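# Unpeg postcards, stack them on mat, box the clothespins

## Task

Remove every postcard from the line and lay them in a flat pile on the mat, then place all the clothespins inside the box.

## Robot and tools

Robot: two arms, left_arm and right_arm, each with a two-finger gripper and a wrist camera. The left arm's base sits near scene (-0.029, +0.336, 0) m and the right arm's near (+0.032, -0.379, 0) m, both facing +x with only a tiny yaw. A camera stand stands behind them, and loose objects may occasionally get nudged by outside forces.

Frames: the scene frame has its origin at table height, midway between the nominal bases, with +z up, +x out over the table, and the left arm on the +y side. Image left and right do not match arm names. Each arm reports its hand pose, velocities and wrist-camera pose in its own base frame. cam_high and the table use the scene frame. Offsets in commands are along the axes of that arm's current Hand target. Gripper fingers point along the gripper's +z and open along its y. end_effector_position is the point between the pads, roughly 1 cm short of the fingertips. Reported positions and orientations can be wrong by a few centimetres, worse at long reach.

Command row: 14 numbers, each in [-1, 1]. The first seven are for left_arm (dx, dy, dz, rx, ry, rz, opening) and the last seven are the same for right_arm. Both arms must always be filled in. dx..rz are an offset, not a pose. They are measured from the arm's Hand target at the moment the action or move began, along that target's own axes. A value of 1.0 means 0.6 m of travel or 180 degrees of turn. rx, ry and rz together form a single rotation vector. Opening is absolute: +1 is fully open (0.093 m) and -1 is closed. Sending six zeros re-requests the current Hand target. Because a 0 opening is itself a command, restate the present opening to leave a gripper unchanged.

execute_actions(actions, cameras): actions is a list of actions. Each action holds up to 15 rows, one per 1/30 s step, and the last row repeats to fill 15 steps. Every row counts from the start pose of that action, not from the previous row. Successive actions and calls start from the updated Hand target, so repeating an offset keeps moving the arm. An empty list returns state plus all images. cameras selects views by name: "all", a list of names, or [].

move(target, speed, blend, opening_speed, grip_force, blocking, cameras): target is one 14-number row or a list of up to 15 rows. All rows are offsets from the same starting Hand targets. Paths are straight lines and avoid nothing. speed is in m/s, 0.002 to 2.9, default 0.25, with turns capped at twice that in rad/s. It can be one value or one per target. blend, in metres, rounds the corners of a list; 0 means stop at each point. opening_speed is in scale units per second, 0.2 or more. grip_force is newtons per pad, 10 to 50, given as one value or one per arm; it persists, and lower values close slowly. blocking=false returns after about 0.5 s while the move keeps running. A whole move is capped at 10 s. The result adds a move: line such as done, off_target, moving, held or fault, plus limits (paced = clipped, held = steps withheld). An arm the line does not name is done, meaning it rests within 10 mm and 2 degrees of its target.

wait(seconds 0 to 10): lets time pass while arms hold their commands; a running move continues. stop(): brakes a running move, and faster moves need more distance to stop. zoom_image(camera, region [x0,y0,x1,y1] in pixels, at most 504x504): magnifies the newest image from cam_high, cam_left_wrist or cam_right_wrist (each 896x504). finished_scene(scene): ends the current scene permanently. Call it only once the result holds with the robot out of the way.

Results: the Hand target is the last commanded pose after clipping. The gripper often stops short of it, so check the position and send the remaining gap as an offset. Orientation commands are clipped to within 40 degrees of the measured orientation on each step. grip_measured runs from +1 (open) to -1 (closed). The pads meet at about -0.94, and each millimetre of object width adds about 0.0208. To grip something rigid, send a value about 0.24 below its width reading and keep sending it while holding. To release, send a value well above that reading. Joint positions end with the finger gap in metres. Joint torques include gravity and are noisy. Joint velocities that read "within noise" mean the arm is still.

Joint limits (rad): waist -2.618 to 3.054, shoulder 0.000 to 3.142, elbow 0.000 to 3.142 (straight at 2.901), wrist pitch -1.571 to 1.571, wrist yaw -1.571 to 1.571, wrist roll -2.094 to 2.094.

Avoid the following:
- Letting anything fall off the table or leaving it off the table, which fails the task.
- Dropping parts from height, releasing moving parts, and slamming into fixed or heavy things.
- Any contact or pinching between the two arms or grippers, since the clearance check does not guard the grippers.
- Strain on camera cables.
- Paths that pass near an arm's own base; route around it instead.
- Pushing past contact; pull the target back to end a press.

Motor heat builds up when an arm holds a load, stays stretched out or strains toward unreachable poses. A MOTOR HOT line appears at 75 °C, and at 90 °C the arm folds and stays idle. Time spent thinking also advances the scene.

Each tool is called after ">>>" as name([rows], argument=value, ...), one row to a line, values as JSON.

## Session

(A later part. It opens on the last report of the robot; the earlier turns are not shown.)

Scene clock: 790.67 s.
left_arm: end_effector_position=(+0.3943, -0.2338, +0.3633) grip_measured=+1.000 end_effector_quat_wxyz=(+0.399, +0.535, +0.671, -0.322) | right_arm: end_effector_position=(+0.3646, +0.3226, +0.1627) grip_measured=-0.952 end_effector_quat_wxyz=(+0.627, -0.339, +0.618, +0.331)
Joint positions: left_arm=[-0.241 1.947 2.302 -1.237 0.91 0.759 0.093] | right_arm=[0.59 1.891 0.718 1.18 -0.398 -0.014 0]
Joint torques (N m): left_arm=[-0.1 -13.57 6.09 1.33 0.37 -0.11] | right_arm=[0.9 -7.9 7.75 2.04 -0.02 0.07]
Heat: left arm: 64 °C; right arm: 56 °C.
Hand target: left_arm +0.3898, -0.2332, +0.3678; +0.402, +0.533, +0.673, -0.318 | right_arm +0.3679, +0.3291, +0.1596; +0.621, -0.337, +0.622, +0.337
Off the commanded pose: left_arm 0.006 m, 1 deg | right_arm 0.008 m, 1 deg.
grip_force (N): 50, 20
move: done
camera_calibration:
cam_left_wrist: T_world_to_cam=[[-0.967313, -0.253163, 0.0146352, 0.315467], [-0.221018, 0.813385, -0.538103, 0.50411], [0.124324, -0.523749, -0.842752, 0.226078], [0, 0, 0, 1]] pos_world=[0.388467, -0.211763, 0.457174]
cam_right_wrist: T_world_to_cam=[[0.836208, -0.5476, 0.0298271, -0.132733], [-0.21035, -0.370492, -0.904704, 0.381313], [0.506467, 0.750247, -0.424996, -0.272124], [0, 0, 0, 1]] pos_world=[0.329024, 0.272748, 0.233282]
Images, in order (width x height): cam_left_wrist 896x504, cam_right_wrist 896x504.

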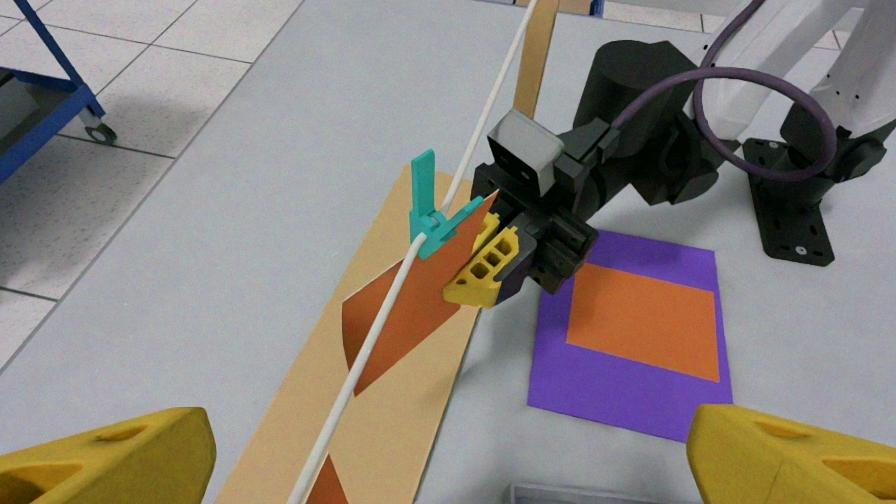

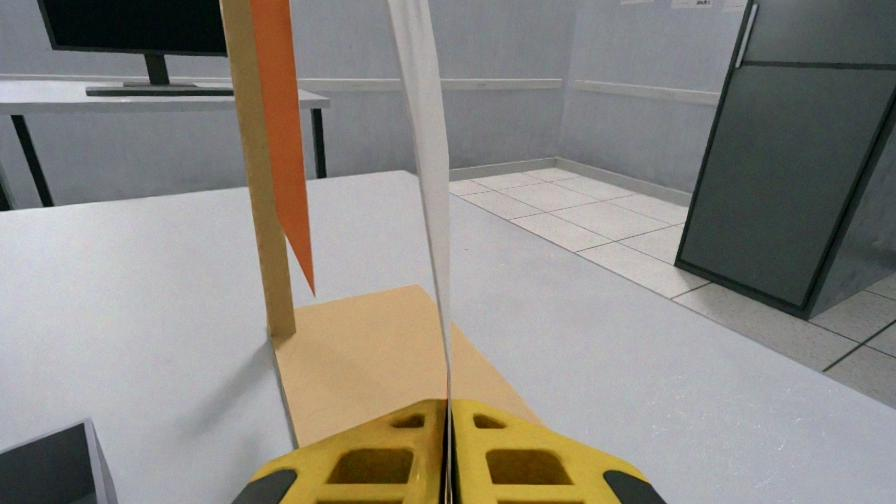

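>>> move(target=[0,0,0,0,0,0,1.0,0,0.03,-0.0167,0,0,0,-1.0], speed=0.05, cameras=["cam_left_wrist", "cam_right_wrist"])

>>> zoom_image(camera="cam_left_wrist", region=[300, 120, 560, 420])

Scene clock: 804.73 s.
left_arm: end_effector_position=(+0.3943, -0.2338, +0.3633) grip_measured=+1.000 end_effector_quat_wxyz=(+0.399, +0.535, +0.671, -0.322) | right_arm: end_effector_position=(+0.3529, +0.3305, +0.1600) grip_measured=-0.959 end_effector_quat_wxyz=(+0.628, -0.340, +0.616, +0.332)
Joint positions: left_arm=[-0.241 1.947 2.302 -1.237 0.91 0.759 0.093] | right_arm=[0.629 1.891 0.693 1.207 -0.362 -0.014 0]
Joint torques (N m): left_arm=[-0.1 -13.56 6.11 1.33 0.37 -0.11] | right_arm=[0.83 -11.9 4.07 2.03 0.01 0.06]
Heat: left arm: 65 °C; right arm: 55 °C.
Hand target: left_arm +0.3898, -0.2332, +0.3678; +0.402, +0.533, +0.673, -0.318 | right_arm +0.3474, +0.3304, +0.1597; +0.621, -0.337, +0.622, +0.337
Off the commanded pose: left_arm 0.006 m, 1 deg | right_arm 0.006 m, 1 deg.
grip_force (N): 50, 20
move: done
camera_calibration:
cam_left_wrist: T_world_to_cam=[[-0.967313, -0.253163, 0.0146352, 0.315467], [-0.221018, 0.813385, -0.538103, 0.50411], [0.124324, -0.523749, -0.842752, 0.226078], [0, 0, 0, 1]] pos_world=[0.388467, -0.211763, 0.457174]
cam_right_wrist: T_world_to_cam=[[0.837583, -0.545441, 0.0308031, -0.119824], [-0.206992, -0.369027, -0.906076, 0.37781], [0.505578, 0.752538, -0.421993, -0.274249], [0, 0, 0, 1]] pos_world=[0.317221, 0.280448, 0.230285]
Images, in order (width x height): cam_left_wrist 896x504, cam_right_wrist 896x504.

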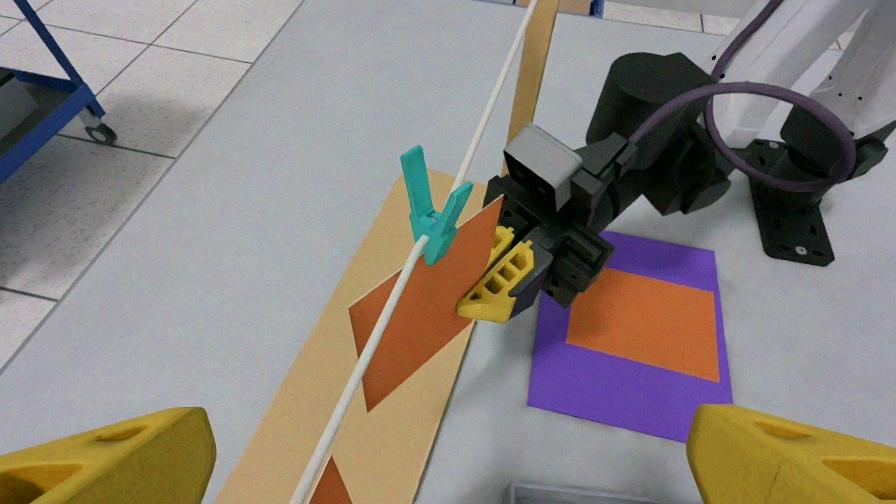

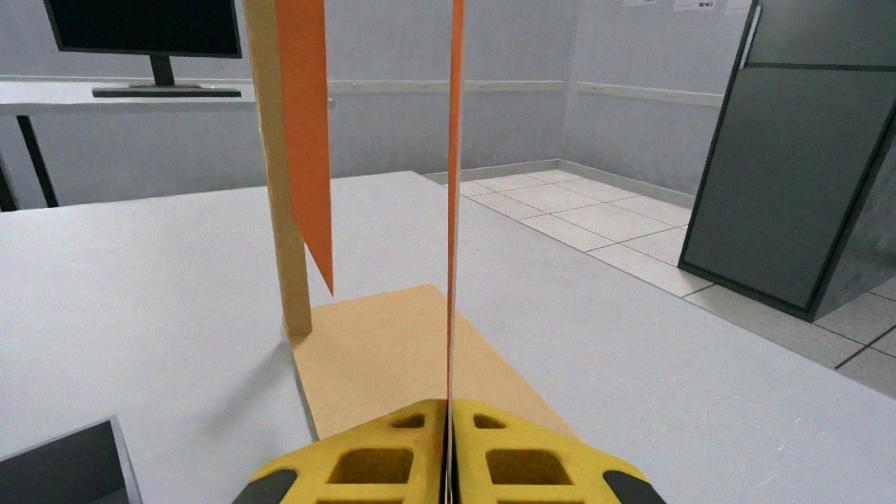

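Scaled by 1.680 from the camera's 896x504 image, which has a finer 1280x720 frame.

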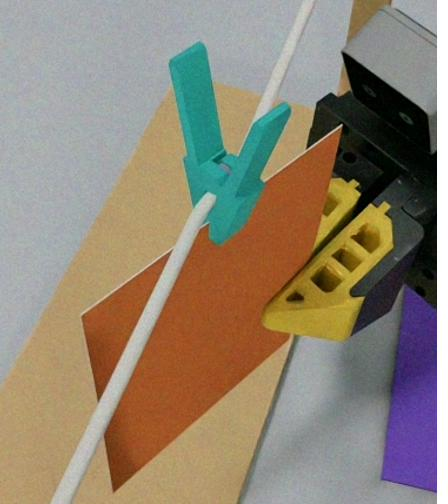

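>>> move(target=[0.0017,0.0273,0.119,0.0414,-0.0184,0.0206,1.0,0,-0.013,0.0012,-0.0556,0,0,-1.0], speed=0.08, cameras=["cam_high", "cam_left_wrist", "cam_right_wrist"])

Scene clock: 846.00 s.
left_arm: end_effector_position=(+0.4187, -0.2859, +0.3291) grip_measured=+1.000 end_effector_quat_wxyz=(+0.389, +0.564, +0.631, -0.363) | right_arm: end_effector_position=(+0.3478, +0.3259, +0.1644) grip_measured=-0.959 end_effector_quat_wxyz=(+0.596, -0.392, +0.586, +0.384)
Joint positions: left_arm=[-0.321 2.118 2.374 -1.131 0.971 0.759 0.093] | right_arm=[0.548 1.891 0.726 1.173 -0.614 -0.012 0]
Joint torques (N m): left_arm=[-0.31 -11.56 11.04 1.26 0.6 0.1] | right_arm=[-0.92 -7.42 7.56 1.97 -0.19 0.04]
Heat: left arm: 66 °C; right arm: 59 °C.
Hand target: left_arm +0.4200, -0.2903, +0.3330; +0.396, +0.570, +0.621, -0.364 | right_arm +0.3543, +0.3268, +0.1596; +0.590, -0.390, +0.590, +0.390
Off the commanded pose: left_arm 0.006 m, 2 deg | right_arm 0.008 m, 1 deg.
grip_force (N): 50, 20
move: done
camera_calibration:
cam_left_wrist: T_world_to_cam=[[-0.990366, -0.135271, 0.0296188, 0.364839], [-0.127568, 0.808042, -0.575148, 0.50506], [0.0538674, -0.573385, -0.817513, 0.173933], [0, 0, 0, 1]] pos_world=[0.416385, -0.259027, 0.421871]
cam_right_wrist: T_world_to_cam=[[0.918139, -0.395033, 0.031131, -0.195394], [-0.141678, -0.400626, -0.905222, 0.366511], [0.370065, 0.826709, -0.423798, -0.242979], [0, 0, 0, 1]] pos_world=[0.321244, 0.270519, 0.234883]

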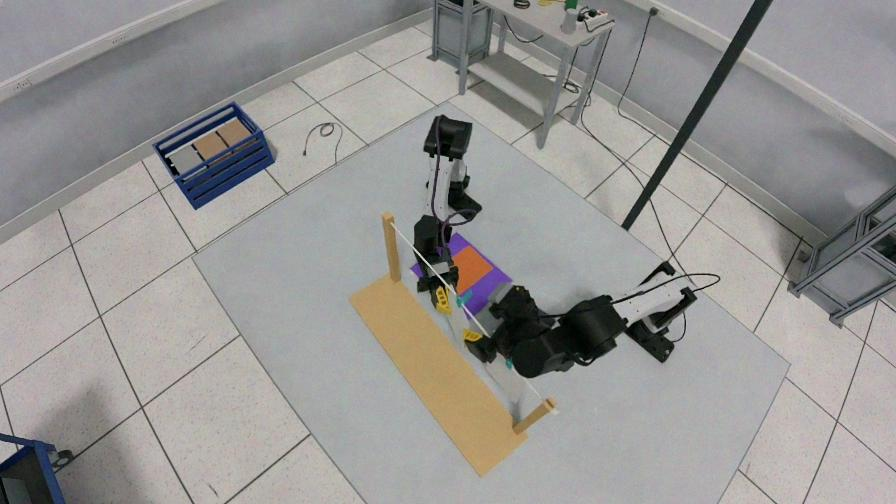

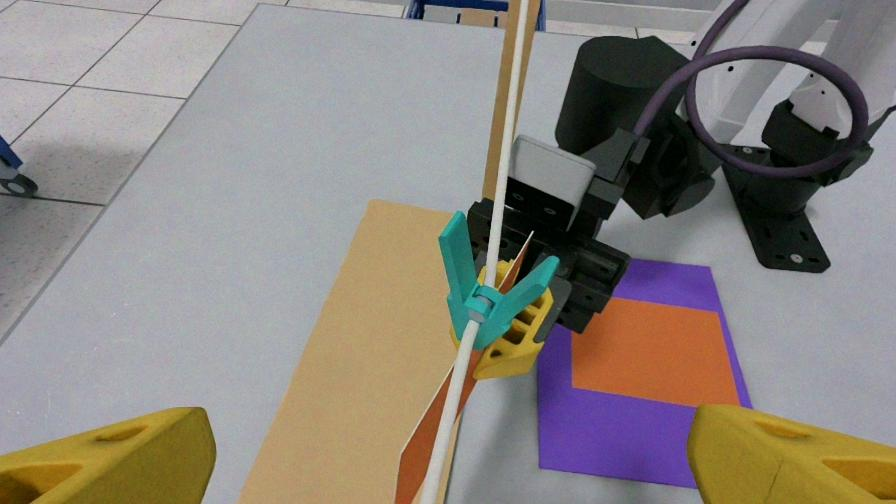

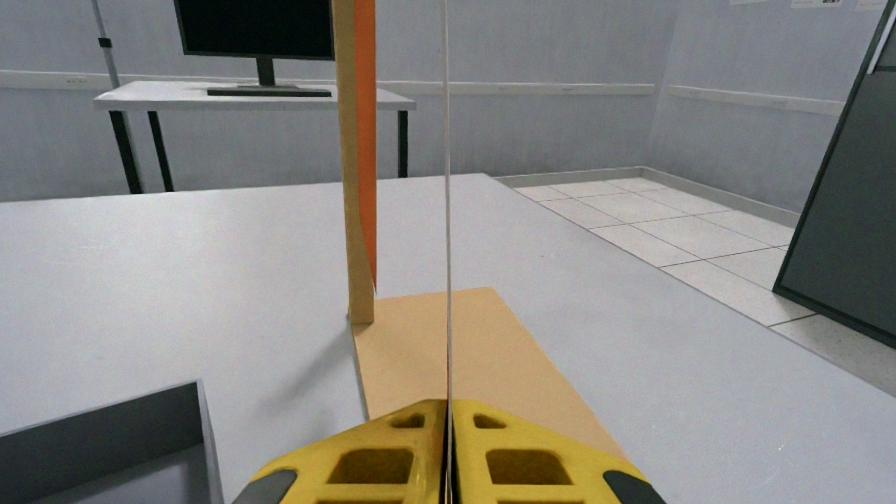

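>>> move(target=[-0.004, -0.0242, 0.0983, 0,0,0, 1.0, 0,0,0,0,0,0,-1.0], speed=0.07, cameras=["cam_left_wrist", "cam_right_wrist"])

Scene clock: 879.73 s.
left_arm: end_effector_position=(+0.4142, -0.3471, +0.3031) grip_measured=+1.000 end_effector_quat_wxyz=(+0.391, +0.573, +0.620, -0.367) | right_arm: end_effector_position=(+0.3478, +0.3259, +0.1644) grip_measured=-0.959 end_effector_quat_wxyz=(+0.596, -0.392, +0.586, +0.384)
Joint positions: left_arm=[-0.45 2.118 2.229 -0.867 0.903 0.63 0.093] | right_arm=[0.548 1.891 0.726 1.173 -0.614 -0.012 0]
Joint torques (N m): left_arm=[-0.08 -16.51 7.04 1.45 0.32 -0.11] | right_arm=[-0.96 -7.5 7.57 1.98 -0.18 0.06]
Heat: left arm: 59 °C; right arm: 55 °C.
Hand target: left_arm +0.4102, -0.3459, +0.3103; +0.396, +0.570, +0.621, -0.364 | right_arm +0.3543, +0.3268, +0.1596; +0.590, -0.390, +0.590, +0.390
Off the commanded pose: left_arm 0.008 m, 1 deg | right_arm 0.008 m, 1 deg.
grip_force (N): 50, 20
move: done
camera_calibration:
cam_left_wrist: T_world_to_cam=[[-0.993915, -0.108619, 0.0182975, 0.366994], [-0.0988451, 0.806219, -0.583301, 0.52897], [0.0486057, -0.58156, -0.81205, 0.115487], [0, 0, 0, 1]] pos_world=[0.411433, -0.31944, 0.395615]
cam_right_wrist: T_world_to_cam=[[0.918316, -0.394623, 0.031128, -0.195521], [-0.141513, -0.400713, -0.905209, 0.366519], [0.36969, 0.826862, -0.423825, -0.242976], [0, 0, 0, 1]] pos_world=[0.321243, 0.270619, 0.234883]
Images, in order (width x height): cam_left_wrist 896x504, cam_right_wrist 896x504.

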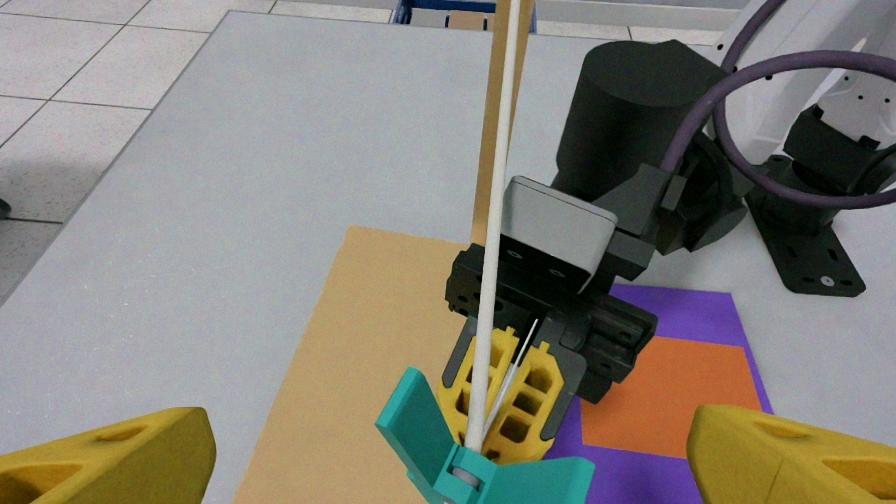

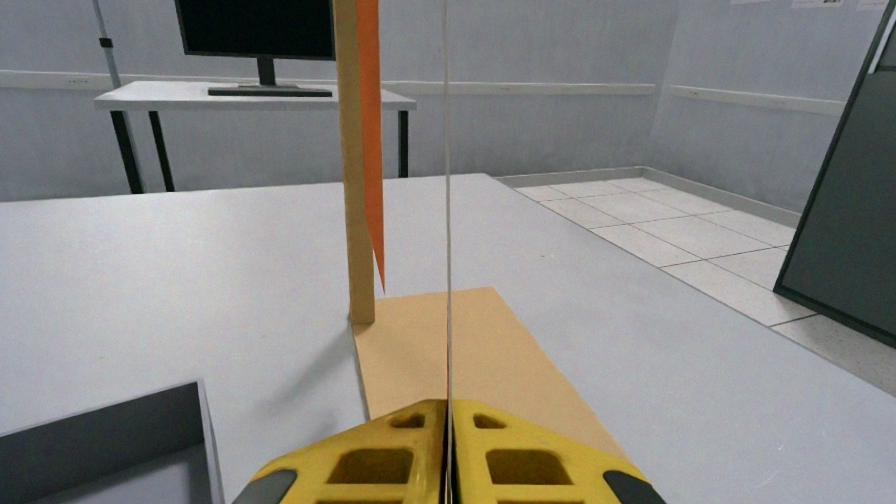

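>>> move(target=[0, -0.0115, -0.01, 0,0,0.0667, -0.05, 0,0,0,0,0,0,-1.0], speed=0.05, opening_speed=0.8, cameras=["cam_left_wrist"])

Scene clock: 903.23 s.
left_arm: end_effector_position=(+0.4072, -0.3437, +0.3036) grip_measured=-0.049 end_effector_quat_wxyz=(+0.420, +0.627, +0.566, -0.330) | right_arm: end_effector_position=(+0.3478, +0.3259, +0.1644) grip_measured=-0.959 end_effector_quat_wxyz=(+0.596, -0.392, +0.586, +0.384)
Joint positions: left_arm=[-0.45 2.082 2.178 -0.859 0.902 0.814 0.043] | right_arm=[0.548 1.891 0.726 1.173 -0.614 -0.012 0]
Joint torques (N m): left_arm=[0.18 -16.68 7.05 1.43 0.34 0.17] | right_arm=[-0.96 -7.47 7.5 2.01 -0.19 0.05]
Heat: left arm: 63 °C; right arm: 56 °C.
Hand target: left_arm +0.4028, -0.3410, +0.3129; +0.432, +0.632, +0.558, -0.320 | right_arm +0.3543, +0.3268, +0.1596; +0.590, -0.390, +0.590, +0.390
Off the commanded pose: left_arm 0.011 m, 2 deg | right_arm 0.008 m, 1 deg.
grip_force (N): 50, 20
move: off_target (left_arm)
camera_calibration:
cam_left_wrist: T_world_to_cam=[[-0.989423, -0.0297807, -0.141969, 0.434268], [0.0578652, 0.816427, -0.574542, 0.46275], [0.133017, -0.57668, -0.806069, 0.0837632], [0, 0, 0, 1]] pos_world=[0.391755, -0.316564, 0.39504]
Images, in order (width x height): cam_left_wrist 896x504.

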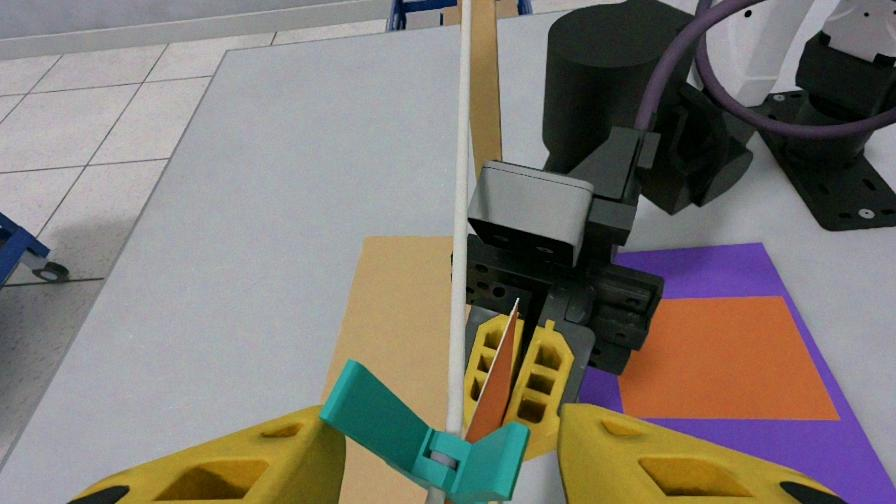

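>>> move(target=[0, 0.003, 0, 0,0,0, -0.5, 0,0,0,0,0,0,-1.0], speed=0.05, opening_speed=0.4, cameras=["cam_left_wrist"])

Scene clock: 911.97 s.
left_arm: end_effector_position=(+0.4080, -0.3434, +0.3031) grip_measured=-0.499 end_effector_quat_wxyz=(+0.421, +0.627, +0.567, -0.328) | right_arm: end_effector_position=(+0.3477, +0.3262, +0.1616) grip_measured=-0.959 end_effector_quat_wxyz=(+0.593, -0.392, +0.588, +0.385)
Joint positions: left_arm=[-0.45 2.082 2.178 -0.859 0.897 0.815 0.021] | right_arm=[0.548 1.897 0.726 1.172 -0.617 -0.012 0]
Joint torques (N m): left_arm=[0.34 -15.91 8.27 1.4 0.42 0.17] | right_arm=[-0.94 -7.99 7.68 2.02 -0.16 0.04]
Heat: left arm: 68 °C; right arm: 57 °C.
Hand target: left_arm +0.4046, -0.3410, +0.3133; +0.432, +0.632, +0.558, -0.320 | right_arm +0.3543, +0.3268, +0.1598; +0.590, -0.390, +0.590, +0.390
Off the commanded pose: left_arm 0.011 m, 2 deg | right_arm 0.007 m, 1 deg.
grip_force (N): 50, 20
move: off_target (left_arm)
camera_calibration:
cam_left_wrist: T_world_to_cam=[[-0.988821, -0.0326873, -0.145484, 0.434818], [0.0570278, 0.818599, -0.571528, 0.462419], [0.137775, -0.573435, -0.807583, 0.083084], [0, 0, 0, 1]] pos_world=[0.392139, -0.316679, 0.394641]
Images, in order (width x height): cam_left_wrist 896x504.

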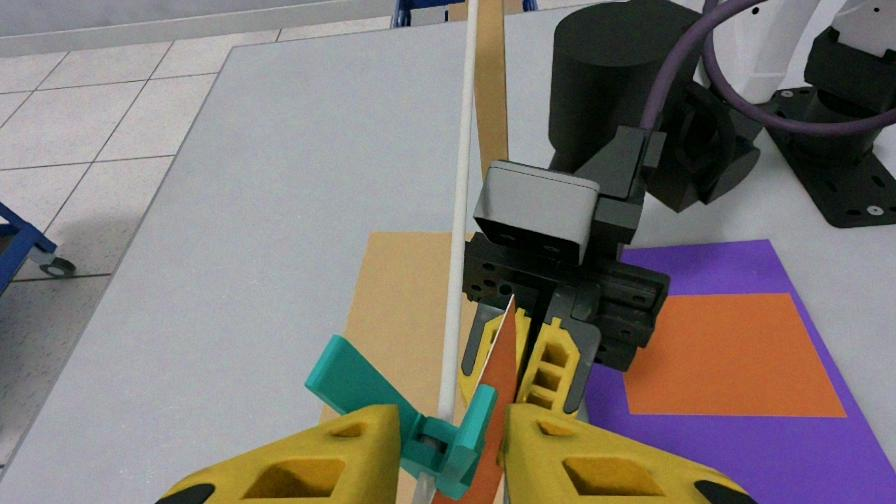

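>>> move(target=[0, 0, 0, 0,0,0, 0.5, 0,-0.0187,0.0075,0,0,0,-1.0], speed=0.05, opening_speed=0.8, cameras=["cam_left_wrist", "cam_right_wrist"])

Scene clock: 928.33 s.
left_arm: end_effector_position=(+0.4080, -0.3434, +0.3031) grip_measured=+0.499 end_effector_quat_wxyz=(+0.421, +0.628, +0.567, -0.328) | right_arm: end_effector_position=(+0.3603, +0.3255, +0.1626) grip_measured=-0.959 end_effector_quat_wxyz=(+0.595, -0.391, +0.587, +0.384)
Joint positions: left_arm=[-0.45 2.082 2.178 -0.859 0.897 0.816 0.069] | right_arm=[0.528 1.924 0.771 1.158 -0.633 -0.012 0]
Joint torques (N m): left_arm=[0.32 -15.9 8.28 1.4 0.41 0.16] | right_arm=[-0.85 -8.35 7.8 2 -0.23 0.05]
Heat: left arm: 72 °C; right arm: 57 °C.
Hand target: left_arm +0.4046, -0.3410, +0.3133; +0.432, +0.632, +0.558, -0.320 | right_arm +0.3665, +0.3265, +0.1598; +0.590, -0.390, +0.590, +0.390
Off the commanded pose: left_arm 0.011 m, 2 deg | right_arm 0.007 m, 1 deg.
grip_force (N): 50, 20
move: off_target (left_arm)
camera_calibration:
cam_left_wrist: T_world_to_cam=[[-0.988774, -0.0325646, -0.145829, 0.434974], [0.0573241, 0.818613, -0.571478, 0.462287], [0.137988, -0.573422, -0.807556, 0.0829935], [0, 0, 0, 1]] pos_world=[0.392139, -0.316679, 0.394641]
cam_right_wrist: T_world_to_cam=[[0.918097, -0.395335, 0.0284324, -0.206359], [-0.145089, -0.401965, -0.904087, 0.368018], [0.368847, 0.825914, -0.426401, -0.246963], [0, 0, 0, 1]] pos_world=[0.333944, 0.27032, 0.233282]
Images, in order (width x height): cam_left_wrist 896x504, cam_right_wrist 896x504.

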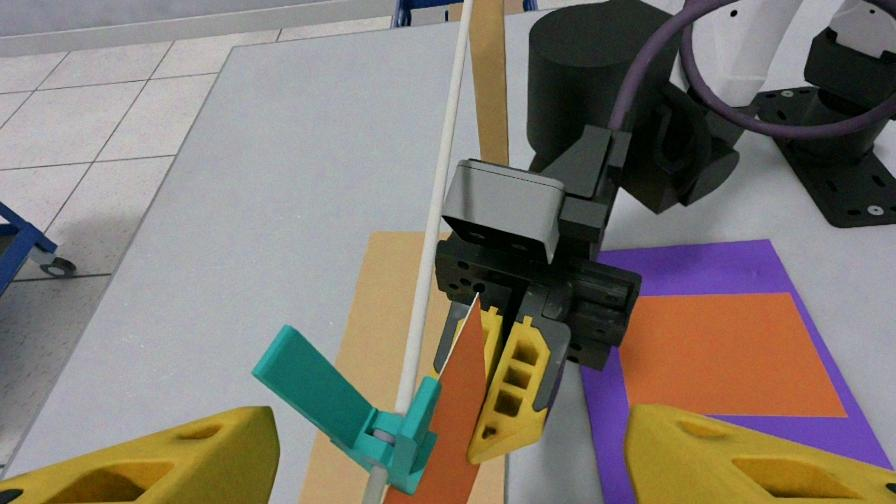

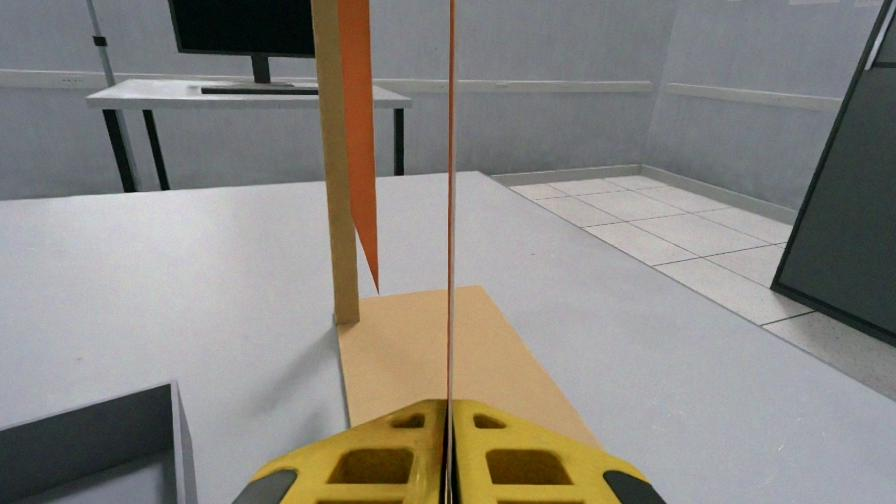

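>>> move([
  [-0.053, 0.0028, -0.23, 0,0,0, 0.5, 0,0.0187,-0.0075,0,0,0,-1.0],
  [0.076,-0.1997,-0.3153,-0.197,0.042,-0.0937,0.5,0,0.0187,-0.0075,0,0,0,-1.0],
], speed=0.12, blend=[0.02,0], cameras=["cam_high", "cam_left_wrist"])

Scene clock: 955.40 s.
left_arm: end_effector_position=(+0.2807, -0.1496, +0.3348) grip_measured=+0.499 end_effector_quat_wxyz=(+0.518, +0.408, +0.736, -0.152) | right_arm: end_effector_position=(+0.3603, +0.3255, +0.1626) grip_measured=-0.959 end_effector_quat_wxyz=(+0.595, -0.391, +0.587, +0.384)
Joint positions: left_arm=[-0.231 1.02 1.195 -0.671 0.505 0.477 0.069] | right_arm=[0.528 1.924 0.771 1.158 -0.633 -0.012 0]
Joint torques (N m): left_arm=[-0.42 -3.15 7.24 1.8 0.11 -0.13] | right_arm=[0.99 -10.95 4.11 2.15 0.06 0.02]
Heat: left arm: 73 °C; right arm: 58 °C. Fold the left arm in close to its base, or ease its load, before you think long.
Hand target: left_arm +0.2801, -0.1500, +0.3299; +0.515, +0.403, +0.740, -0.153 | right_arm +0.3544, +0.3268, +0.1598; +0.590, -0.390, +0.590, +0.390
Off the commanded pose: left_arm 0.005 m, 1 deg | right_arm 0.007 m, 1 deg.
MOTOR HOT: joint 2 (shoulder) of the left arm reports 73 °C; the controller's stop level is 90 °C. To cool a motor, set the load down, stop pushing, or move to a pose that needs little force.
grip_force (N): 50, 20
move: done
camera_calibration:
cam_left_wrist: T_world_to_cam=[[-0.737633, -0.648344, -0.188541, 0.171758], [-0.449966, 0.680211, -0.578656, 0.453083], [0.503416, -0.341999, -0.793479, 0.164493], [0, 0, 0, 1]] pos_world=[0.247758, -0.140577, 0.425084]
Images, in order (width x height): cam_high 896x504, cam_left_wrist 896x504.

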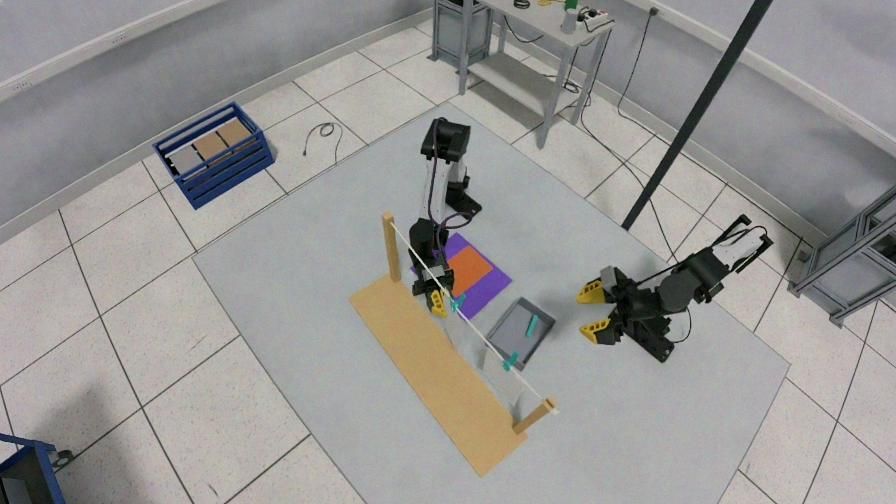

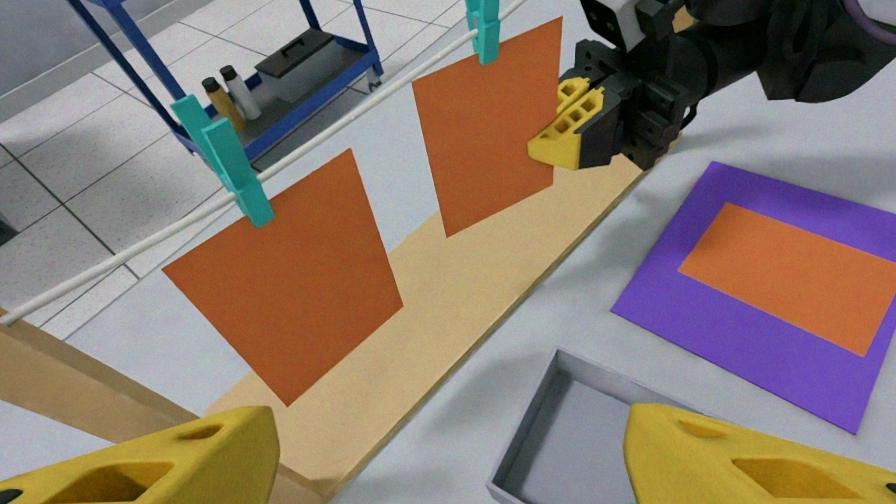

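>>> move([
  [0,0,0,0,0,0,0.5,0,0,0,0,0,0,-0.3],
  [0,0,0,0,0,0,0.5,0.0167,0.0098,0.0465,-0.0667,0,0,-0.3],
], speed=0.06, cameras=["cam_left_wrist", "cam_right_wrist"])

Scene clock: 997.87 s.
left_arm: end_effector_position=(+0.2808, -0.1495, +0.3348) grip_measured=+0.499 end_effector_quat_wxyz=(+0.518, +0.408, +0.736, -0.152) | right_arm: end_effector_position=(+0.3561, +0.3522, +0.1546) grip_measured=-0.303 end_effector_quat_wxyz=(+0.555, -0.449, +0.543, +0.442)
Joint positions: left_arm=[-0.231 1.02 1.195 -0.671 0.504 0.477 0.069] | right_arm=[0.528 2.04 0.909 1.141 -0.835 -0.011 0.031]
Joint torques (N m): left_arm=[-0.42 -3.15 7.24 1.82 0.11 -0.13] | right_arm=[-0.25 -9.29 7.72 1.84 -0.21 0]
Heat: left arm: 56 °C; right arm: 61 °C.
Hand target: left_arm +0.2802, -0.1500, +0.3300; +0.516, +0.403, +0.740, -0.153 | right_arm +0.3599, +0.3547, +0.1498; +0.546, -0.449, +0.546, +0.450
Off the commanded pose: left_arm 0.005 m, 1 deg | right_arm 0.007 m, 1 deg.
MOTOR HOT: cleared for the motors of the left arm.
grip_force (N): 50, 20
move: done
camera_calibration:
cam_left_wrist: T_world_to_cam=[[-0.737045, -0.648976, -0.188669, 0.171658], [-0.450425, 0.679809, -0.578773, 0.45318], [0.503868, -0.3416, -0.793364, 0.1645], [0, 0, 0, 1]] pos_world=[0.247757, -0.140481, 0.425184]
cam_right_wrist: T_world_to_cam=[[0.978516, -0.203714, 0.0317364, -0.281225], [-0.0583269, -0.421172, -0.905103, 0.346912], [0.197748, 0.883807, -0.424006, -0.230737], [0, 0, 0, 1]] pos_world=[0.341045, 0.292748, 0.225082]
Images, in order (width x height): cam_left_wrist 896x504, cam_right_wrist 896x504.

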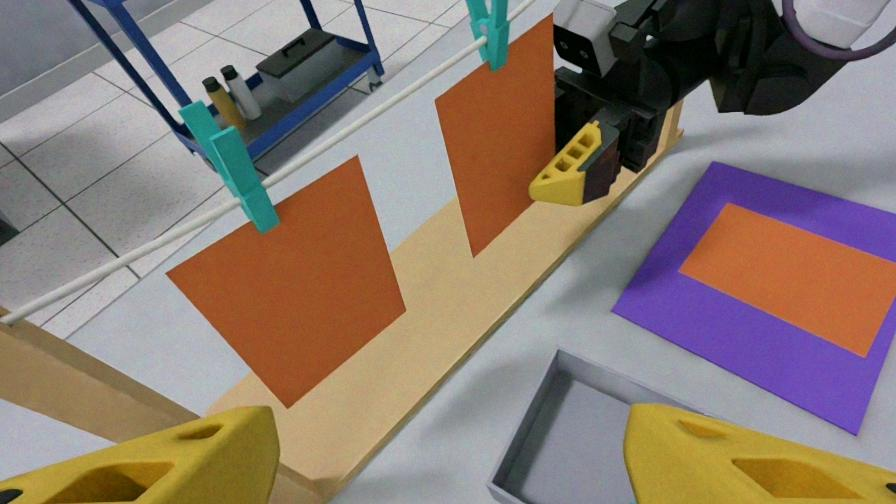

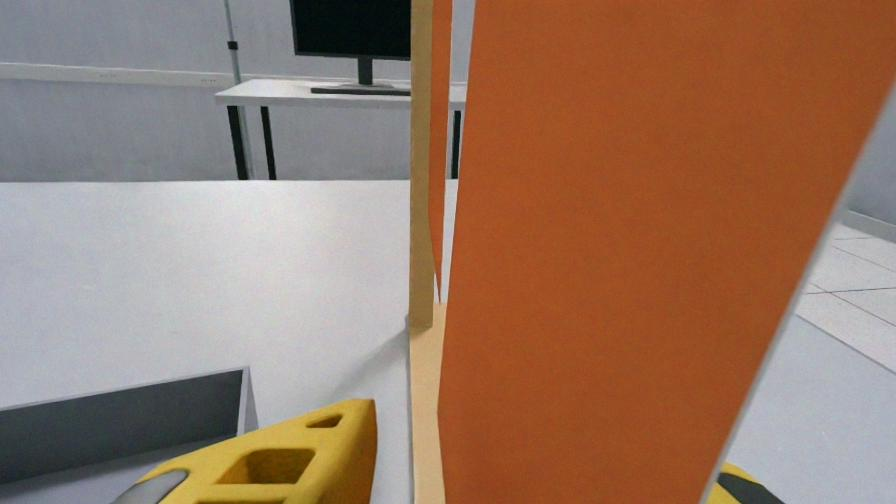

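>>> move(target=[0,0,0,0,0,0,0.5,0,0,0,0,0,0,-1.0], cameras=["cam_left_wrist", "cam_right_wrist"])

>>> zoom_image(camera="cam_left_wrist", region=[400, 0, 720, 280])

Scene clock: 1016.07 s.
left_arm: end_effector_position=(+0.2808, -0.1495, +0.3348) grip_measured=+0.499 end_effector_quat_wxyz=(+0.518, +0.408, +0.736, -0.152) | right_arm: end_effector_position=(+0.3560, +0.3522, +0.1544) grip_measured=-0.953 end_effector_quat_wxyz=(+0.554, -0.449, +0.544, +0.442)
Joint positions: left_arm=[-0.231 1.02 1.195 -0.671 0.504 0.477 0.069] | right_arm=[0.528 2.04 0.909 1.14 -0.836 -0.01 0]
Joint torques (N m): left_arm=[-0.4 -3.14 7.24 1.82 0.11 -0.13] | right_arm=[-0.36 -9.32 7.82 1.86 -0.23 0.02]
Heat: left arm: 53 °C; right arm: 61 °C.
Hand target: left_arm +0.2802, -0.1500, +0.3300; +0.515, +0.403, +0.740, -0.153 | right_arm +0.3599, +0.3547, +0.1498; +0.546, -0.449, +0.546, +0.450
Off the commanded pose: left_arm 0.005 m, 1 deg | right_arm 0.007 m, 1 deg.
grip_force (N): 50, 20
move: done
camera_calibration:
cam_left_wrist: T_world_to_cam=[[-0.737045, -0.648976, -0.188669, 0.171658], [-0.450425, 0.679809, -0.578773, 0.45318], [0.503868, -0.3416, -0.793364, 0.1645], [0, 0, 0, 1]] pos_world=[0.247757, -0.140481, 0.425184]
cam_right_wrist: T_world_to_cam=[[0.978727, -0.2029, 0.0304326, -0.281238], [-0.0592301, -0.421436, -0.904922, 0.347166], [0.196434, 0.883868, -0.424488, -0.23024], [0, 0, 0, 1]] pos_world=[0.341044, 0.292747, 0.224983]
Images, in order (width x height): cam_left_wrist 896x504, cam_right_wrist 896x504.

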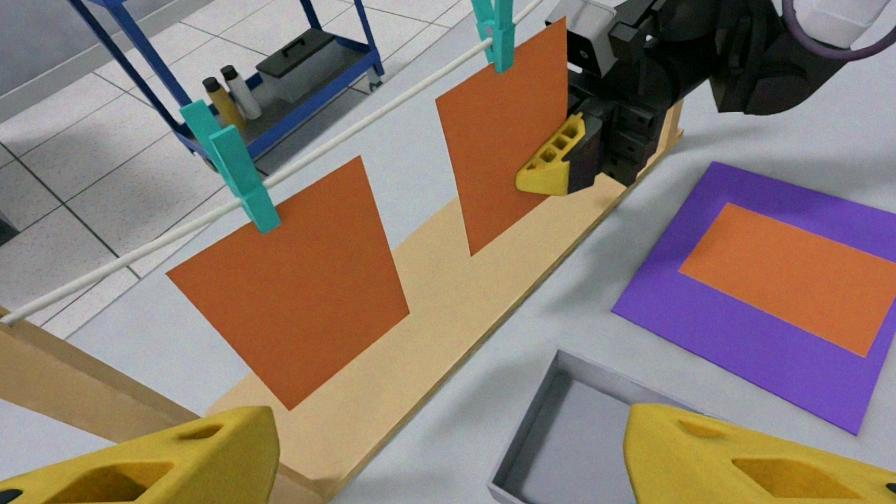

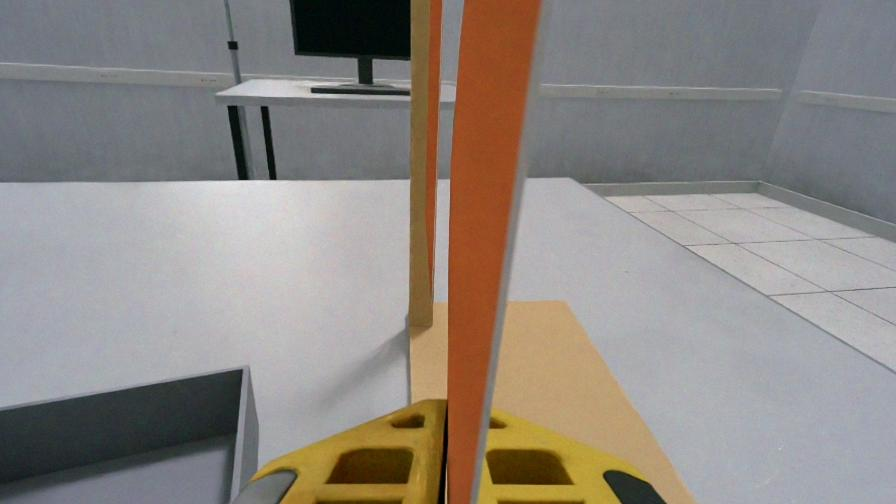

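Scaled by 1.575 from the camera's 896x504 image, which has a finer 1280x720 frame.

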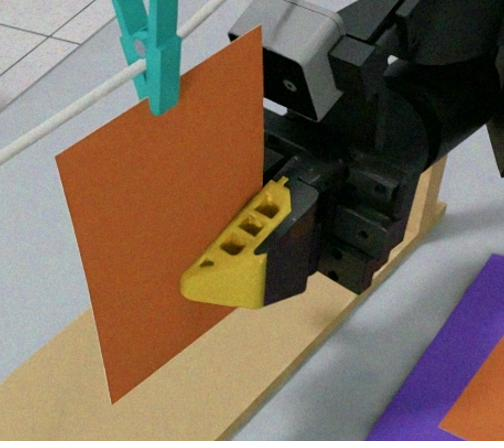

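>>> move([
  [-0.166,0.0595,0.1002,0.2092,-0.0217,0.0341,0.8,0,0,0,0,0,0,-1.0],
  [-0.1322,0.023,0.2928,0.2092,-0.0217,0.0341,0.8,0,0,0,0,0,0,-1.0],
], speed=0.15, blend=[0.02,0], cameras=["cam_left_wrist"])

Scene clock: 1044.20 s.
left_arm: end_effector_position=(+0.4144, -0.2880, +0.3322) grip_measured=+0.799 end_effector_quat_wxyz=(+0.394, +0.584, +0.605, -0.370) | right_arm: end_effector_position=(+0.3560, +0.3522, +0.1544) grip_measured=-0.959 end_effector_quat_wxyz=(+0.554, -0.449, +0.544, +0.442)
Joint positions: left_arm=[-0.32 2.15 2.432 -1.186 1.013 0.836 0.084] | right_arm=[0.528 2.04 0.909 1.14 -0.836 -0.01 0]
Joint torques (N m): left_arm=[-0.13 -13.81 6.34 1.26 0.41 -0.11] | right_arm=[-0.2 -9.37 7.71 1.83 -0.21 0.01]
Heat: left arm: 51 °C; right arm: 61 °C.
Hand target: left_arm +0.4144, -0.2891, +0.3288; +0.390, +0.581, +0.611, -0.370 | right_arm +0.3599, +0.3547, +0.1498; +0.546, -0.449, +0.546, +0.450
Off the commanded pose: left_arm 0.004 m, 1 deg | right_arm 0.007 m, 1 deg.
grip_force (N): 50, 20
move: done
camera_calibration:
cam_left_wrist: T_world_to_cam=[[-0.997009, -0.0772866, -0.000396198, 0.38958], [-0.0620413, 0.803378, -0.592229, 0.485134], [0.0460897, -0.590433, -0.80577, 0.169867], [0, 0, 0, 1]] pos_world=[0.410684, -0.259342, 0.424338]
Images, in order (width x height): cam_left_wrist 896x504.

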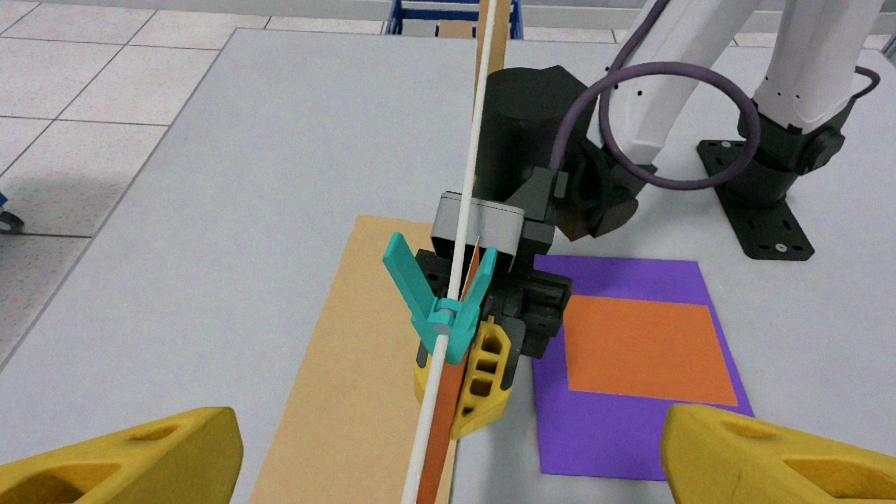

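>>> move([
  [0.0192,0.0042,0.1158,0,0,0,0.5,0,0,0,0,0,0,-1.0],
  [0.0192,0.0042,0.1158,0,0,0,-0.2,0,0,0,0,0,0,-1.0],
], speed=0.08, opening_speed=0.8, cameras=["cam_left_wrist"])

Scene clock: 1062.13 s.
left_arm: end_effector_position=(+0.4207, -0.3465, +0.2921) grip_measured=-0.199 end_effector_quat_wxyz=(+0.393, +0.585, +0.605, -0.370) | right_arm: end_effector_position=(+0.3560, +0.3522, +0.1544) grip_measured=-0.959 end_effector_quat_wxyz=(+0.554, -0.449, +0.544, +0.442)
Joint positions: left_arm=[-0.438 2.15 2.231 -0.858 0.935 0.682 0.036] | right_arm=[0.528 2.04 0.909 1.14 -0.836 -0.01 0]
Joint torques (N m): left_arm=[-0.09 -14.82 7.02 1.43 0.34 -0.11] | right_arm=[-0.16 -9.25 7.75 1.86 -0.23 0.03]
Heat: left arm: 57 °C; right arm: 61 °C.
Hand target: left_arm +0.4198, -0.3470, +0.2890; +0.390, +0.581, +0.611, -0.370 | right_arm +0.3599, +0.3547, +0.1498; +0.546, -0.449, +0.546, +0.450
Off the commanded pose: left_arm 0.003 m, 1 deg | right_arm 0.007 m, 1 deg.
grip_force (N): 50, 20
move: done
camera_calibration:
cam_left_wrist: T_world_to_cam=[[-0.99708, -0.0763676, 0.000353029, 0.391462], [-0.0617743, 0.80381, -0.59167, 0.508653], [0.0449007, -0.589964, -0.80618, 0.103607], [0, 0, 0, 1]] pos_world=[0.417088, -0.31784, 0.384342]
Images, in order (width x height): cam_left_wrist 896x504.

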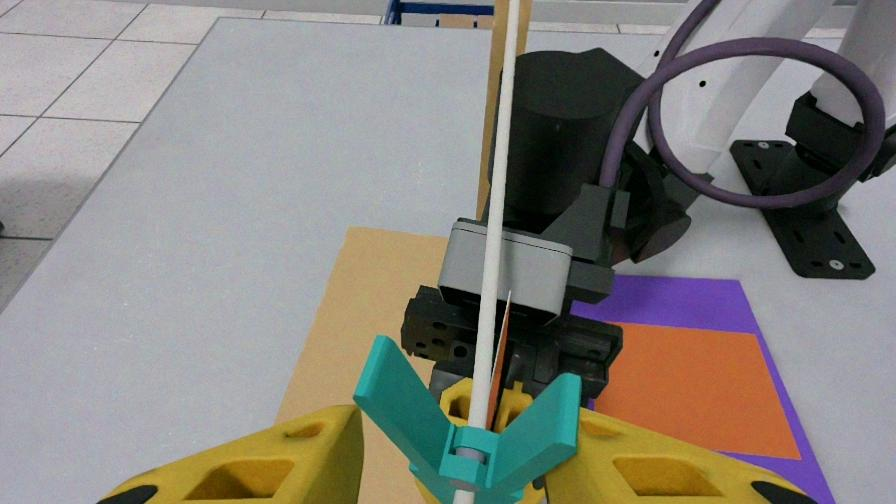

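>>> move([
  [0,0,0,0,0,0,0.1,0,0,0,0,0,0,-1.0],
  [0,-0.004,0.0183,0,0,0,0.1,0,0,0,0,0,0,-1.0],
  [0,-0.004,0.0183,0,0,0,-0.5,0,0,0,0,0,0,-1.0],
], speed=0.06, opening_speed=0.7, cameras=["cam_left_wrist"])

Scene clock: 1074.80 s.
left_arm: end_effector_position=(+0.4194, -0.3562, +0.2875) grip_measured=-0.493 end_effector_quat_wxyz=(+0.393, +0.584, +0.606, -0.370) | right_arm: end_effector_position=(+0.3560, +0.3522, +0.1542) grip_measured=-0.959 end_effector_quat_wxyz=(+0.554, -0.449, +0.544, +0.442)
Joint positions: left_arm=[-0.458 2.15 2.207 -0.814 0.919 0.656 0.022] | right_arm=[0.528 2.04 0.909 1.139 -0.836 -0.01 0]
Joint torques (N m): left_arm=[-0.2 -14.91 7.12 1.44 0.33 -0.11] | right_arm=[-0.18 -9.35 7.69 1.85 -0.24 -0.01]
Heat: left arm: 61 °C; right arm: 61 °C.
Hand target: left_arm +0.4179, -0.3571, +0.2844; +0.389, +0.581, +0.611, -0.370 | right_arm +0.3599, +0.3547, +0.1498; +0.546, -0.449, +0.546, +0.450
Off the commanded pose: left_arm 0.004 m, 1 deg | right_arm 0.006 m, 1 deg.
grip_force (N): 50, 20
move: done
camera_calibration:
cam_left_wrist: T_world_to_cam=[[-0.996993, -0.0774928, 0.000249697, 0.38895], [-0.062616, 0.803687, -0.591748, 0.514003], [0.0456556, -0.589985, -0.806123, 0.0937551], [0, 0, 0, 1]] pos_world=[0.415685, -0.327643, 0.379642]
Images, in order (width x height): cam_left_wrist 896x504.

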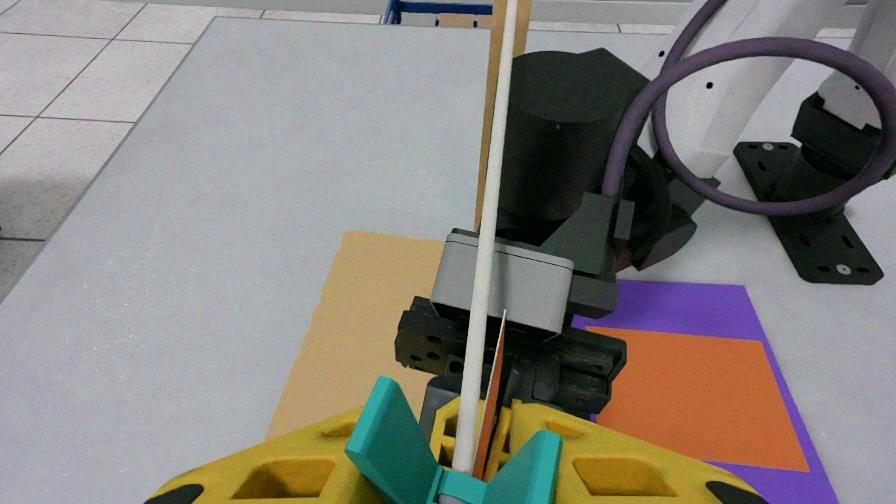

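>>> move(target=[0,0,0,0,0,0,-0.68,0,0,0,0,0,0,-1.0], opening_speed=0.5, cameras=["cam_left_wrist","cam_right_wrist"])

Scene clock: 1081.73 s.
left_arm: end_effector_position=(+0.4195, -0.3563, +0.2876) grip_measured=-0.622 end_effector_quat_wxyz=(+0.394, +0.584, +0.605, -0.370) | right_arm: end_effector_position=(+0.3560, +0.3522, +0.1542) grip_measured=-0.959 end_effector_quat_wxyz=(+0.554, -0.449, +0.544, +0.442)
Joint positions: left_arm=[-0.458 2.15 2.207 -0.813 0.919 0.656 0.015] | right_arm=[0.528 2.04 0.909 1.139 -0.836 -0.01 0]
Joint torques (N m): left_arm=[-0.18 -14.93 7.12 1.43 0.33 -0.11] | right_arm=[-0.44 -9.37 7.82 1.89 -0.22 -0.01]
Heat: left arm: 63 °C; right arm: 61 °C.
Hand target: left_arm +0.4179, -0.3571, +0.2844; +0.390, +0.581, +0.611, -0.370 | right_arm +0.3599, +0.3547, +0.1498; +0.546, -0.449, +0.546, +0.450
Off the commanded pose: left_arm 0.004 m, 1 deg | right_arm 0.006 m, 1 deg.
grip_force (N): 50, 20
move: done
camera_calibration:
cam_left_wrist: T_world_to_cam=[[-0.996992, -0.0775026, -0.000367601, 0.389279], [-0.0622451, 0.803527, -0.592005, 0.513958], [0.0461773, -0.590201, -0.805935, 0.0934703], [0, 0, 0, 1]] pos_world=[0.415783, -0.327643, 0.379739]
cam_right_wrist: T_world_to_cam=[[0.978776, -0.202833, 0.0292747, -0.281106], [-0.0604168, -0.422094, -0.904537, 0.347502], [0.195826, 0.88357, -0.42539, -0.229848], [0, 0, 0, 1]] pos_world=[0.341145, 0.292747, 0.224782]
Images, in order (width x height): cam_left_wrist 896x504, cam_right_wrist 896x504.

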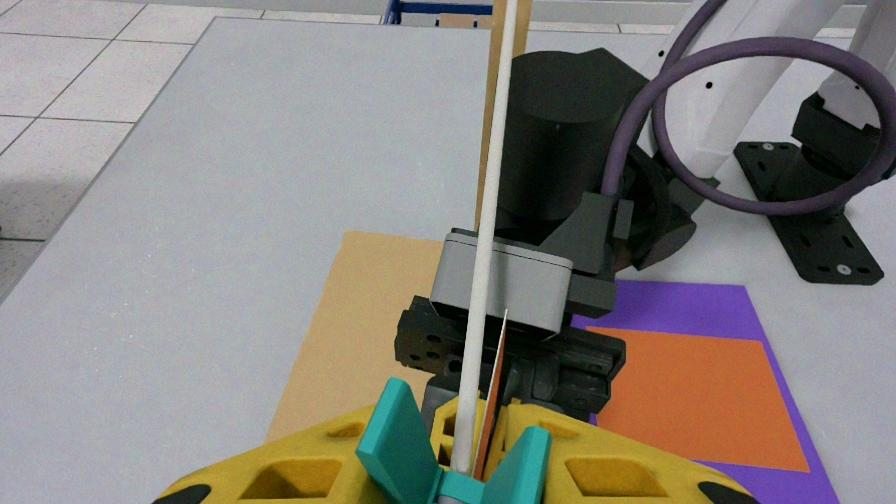

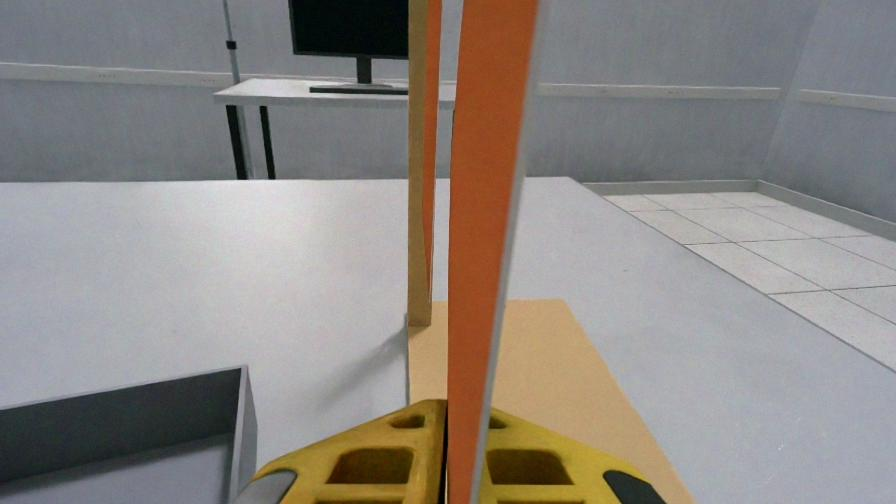

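>>> zoom_image(camera="cam_left_wrist", region=[300, 300, 620, 504])

Scaled by 1.575 from the camera's 896x504 image, which has a finer 1280x720 frame.

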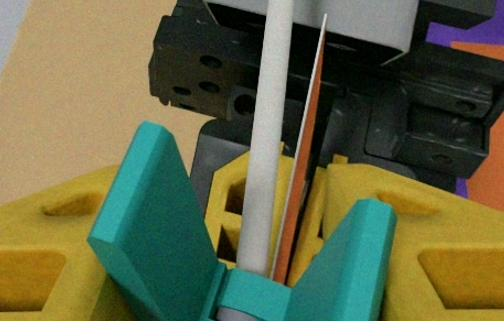

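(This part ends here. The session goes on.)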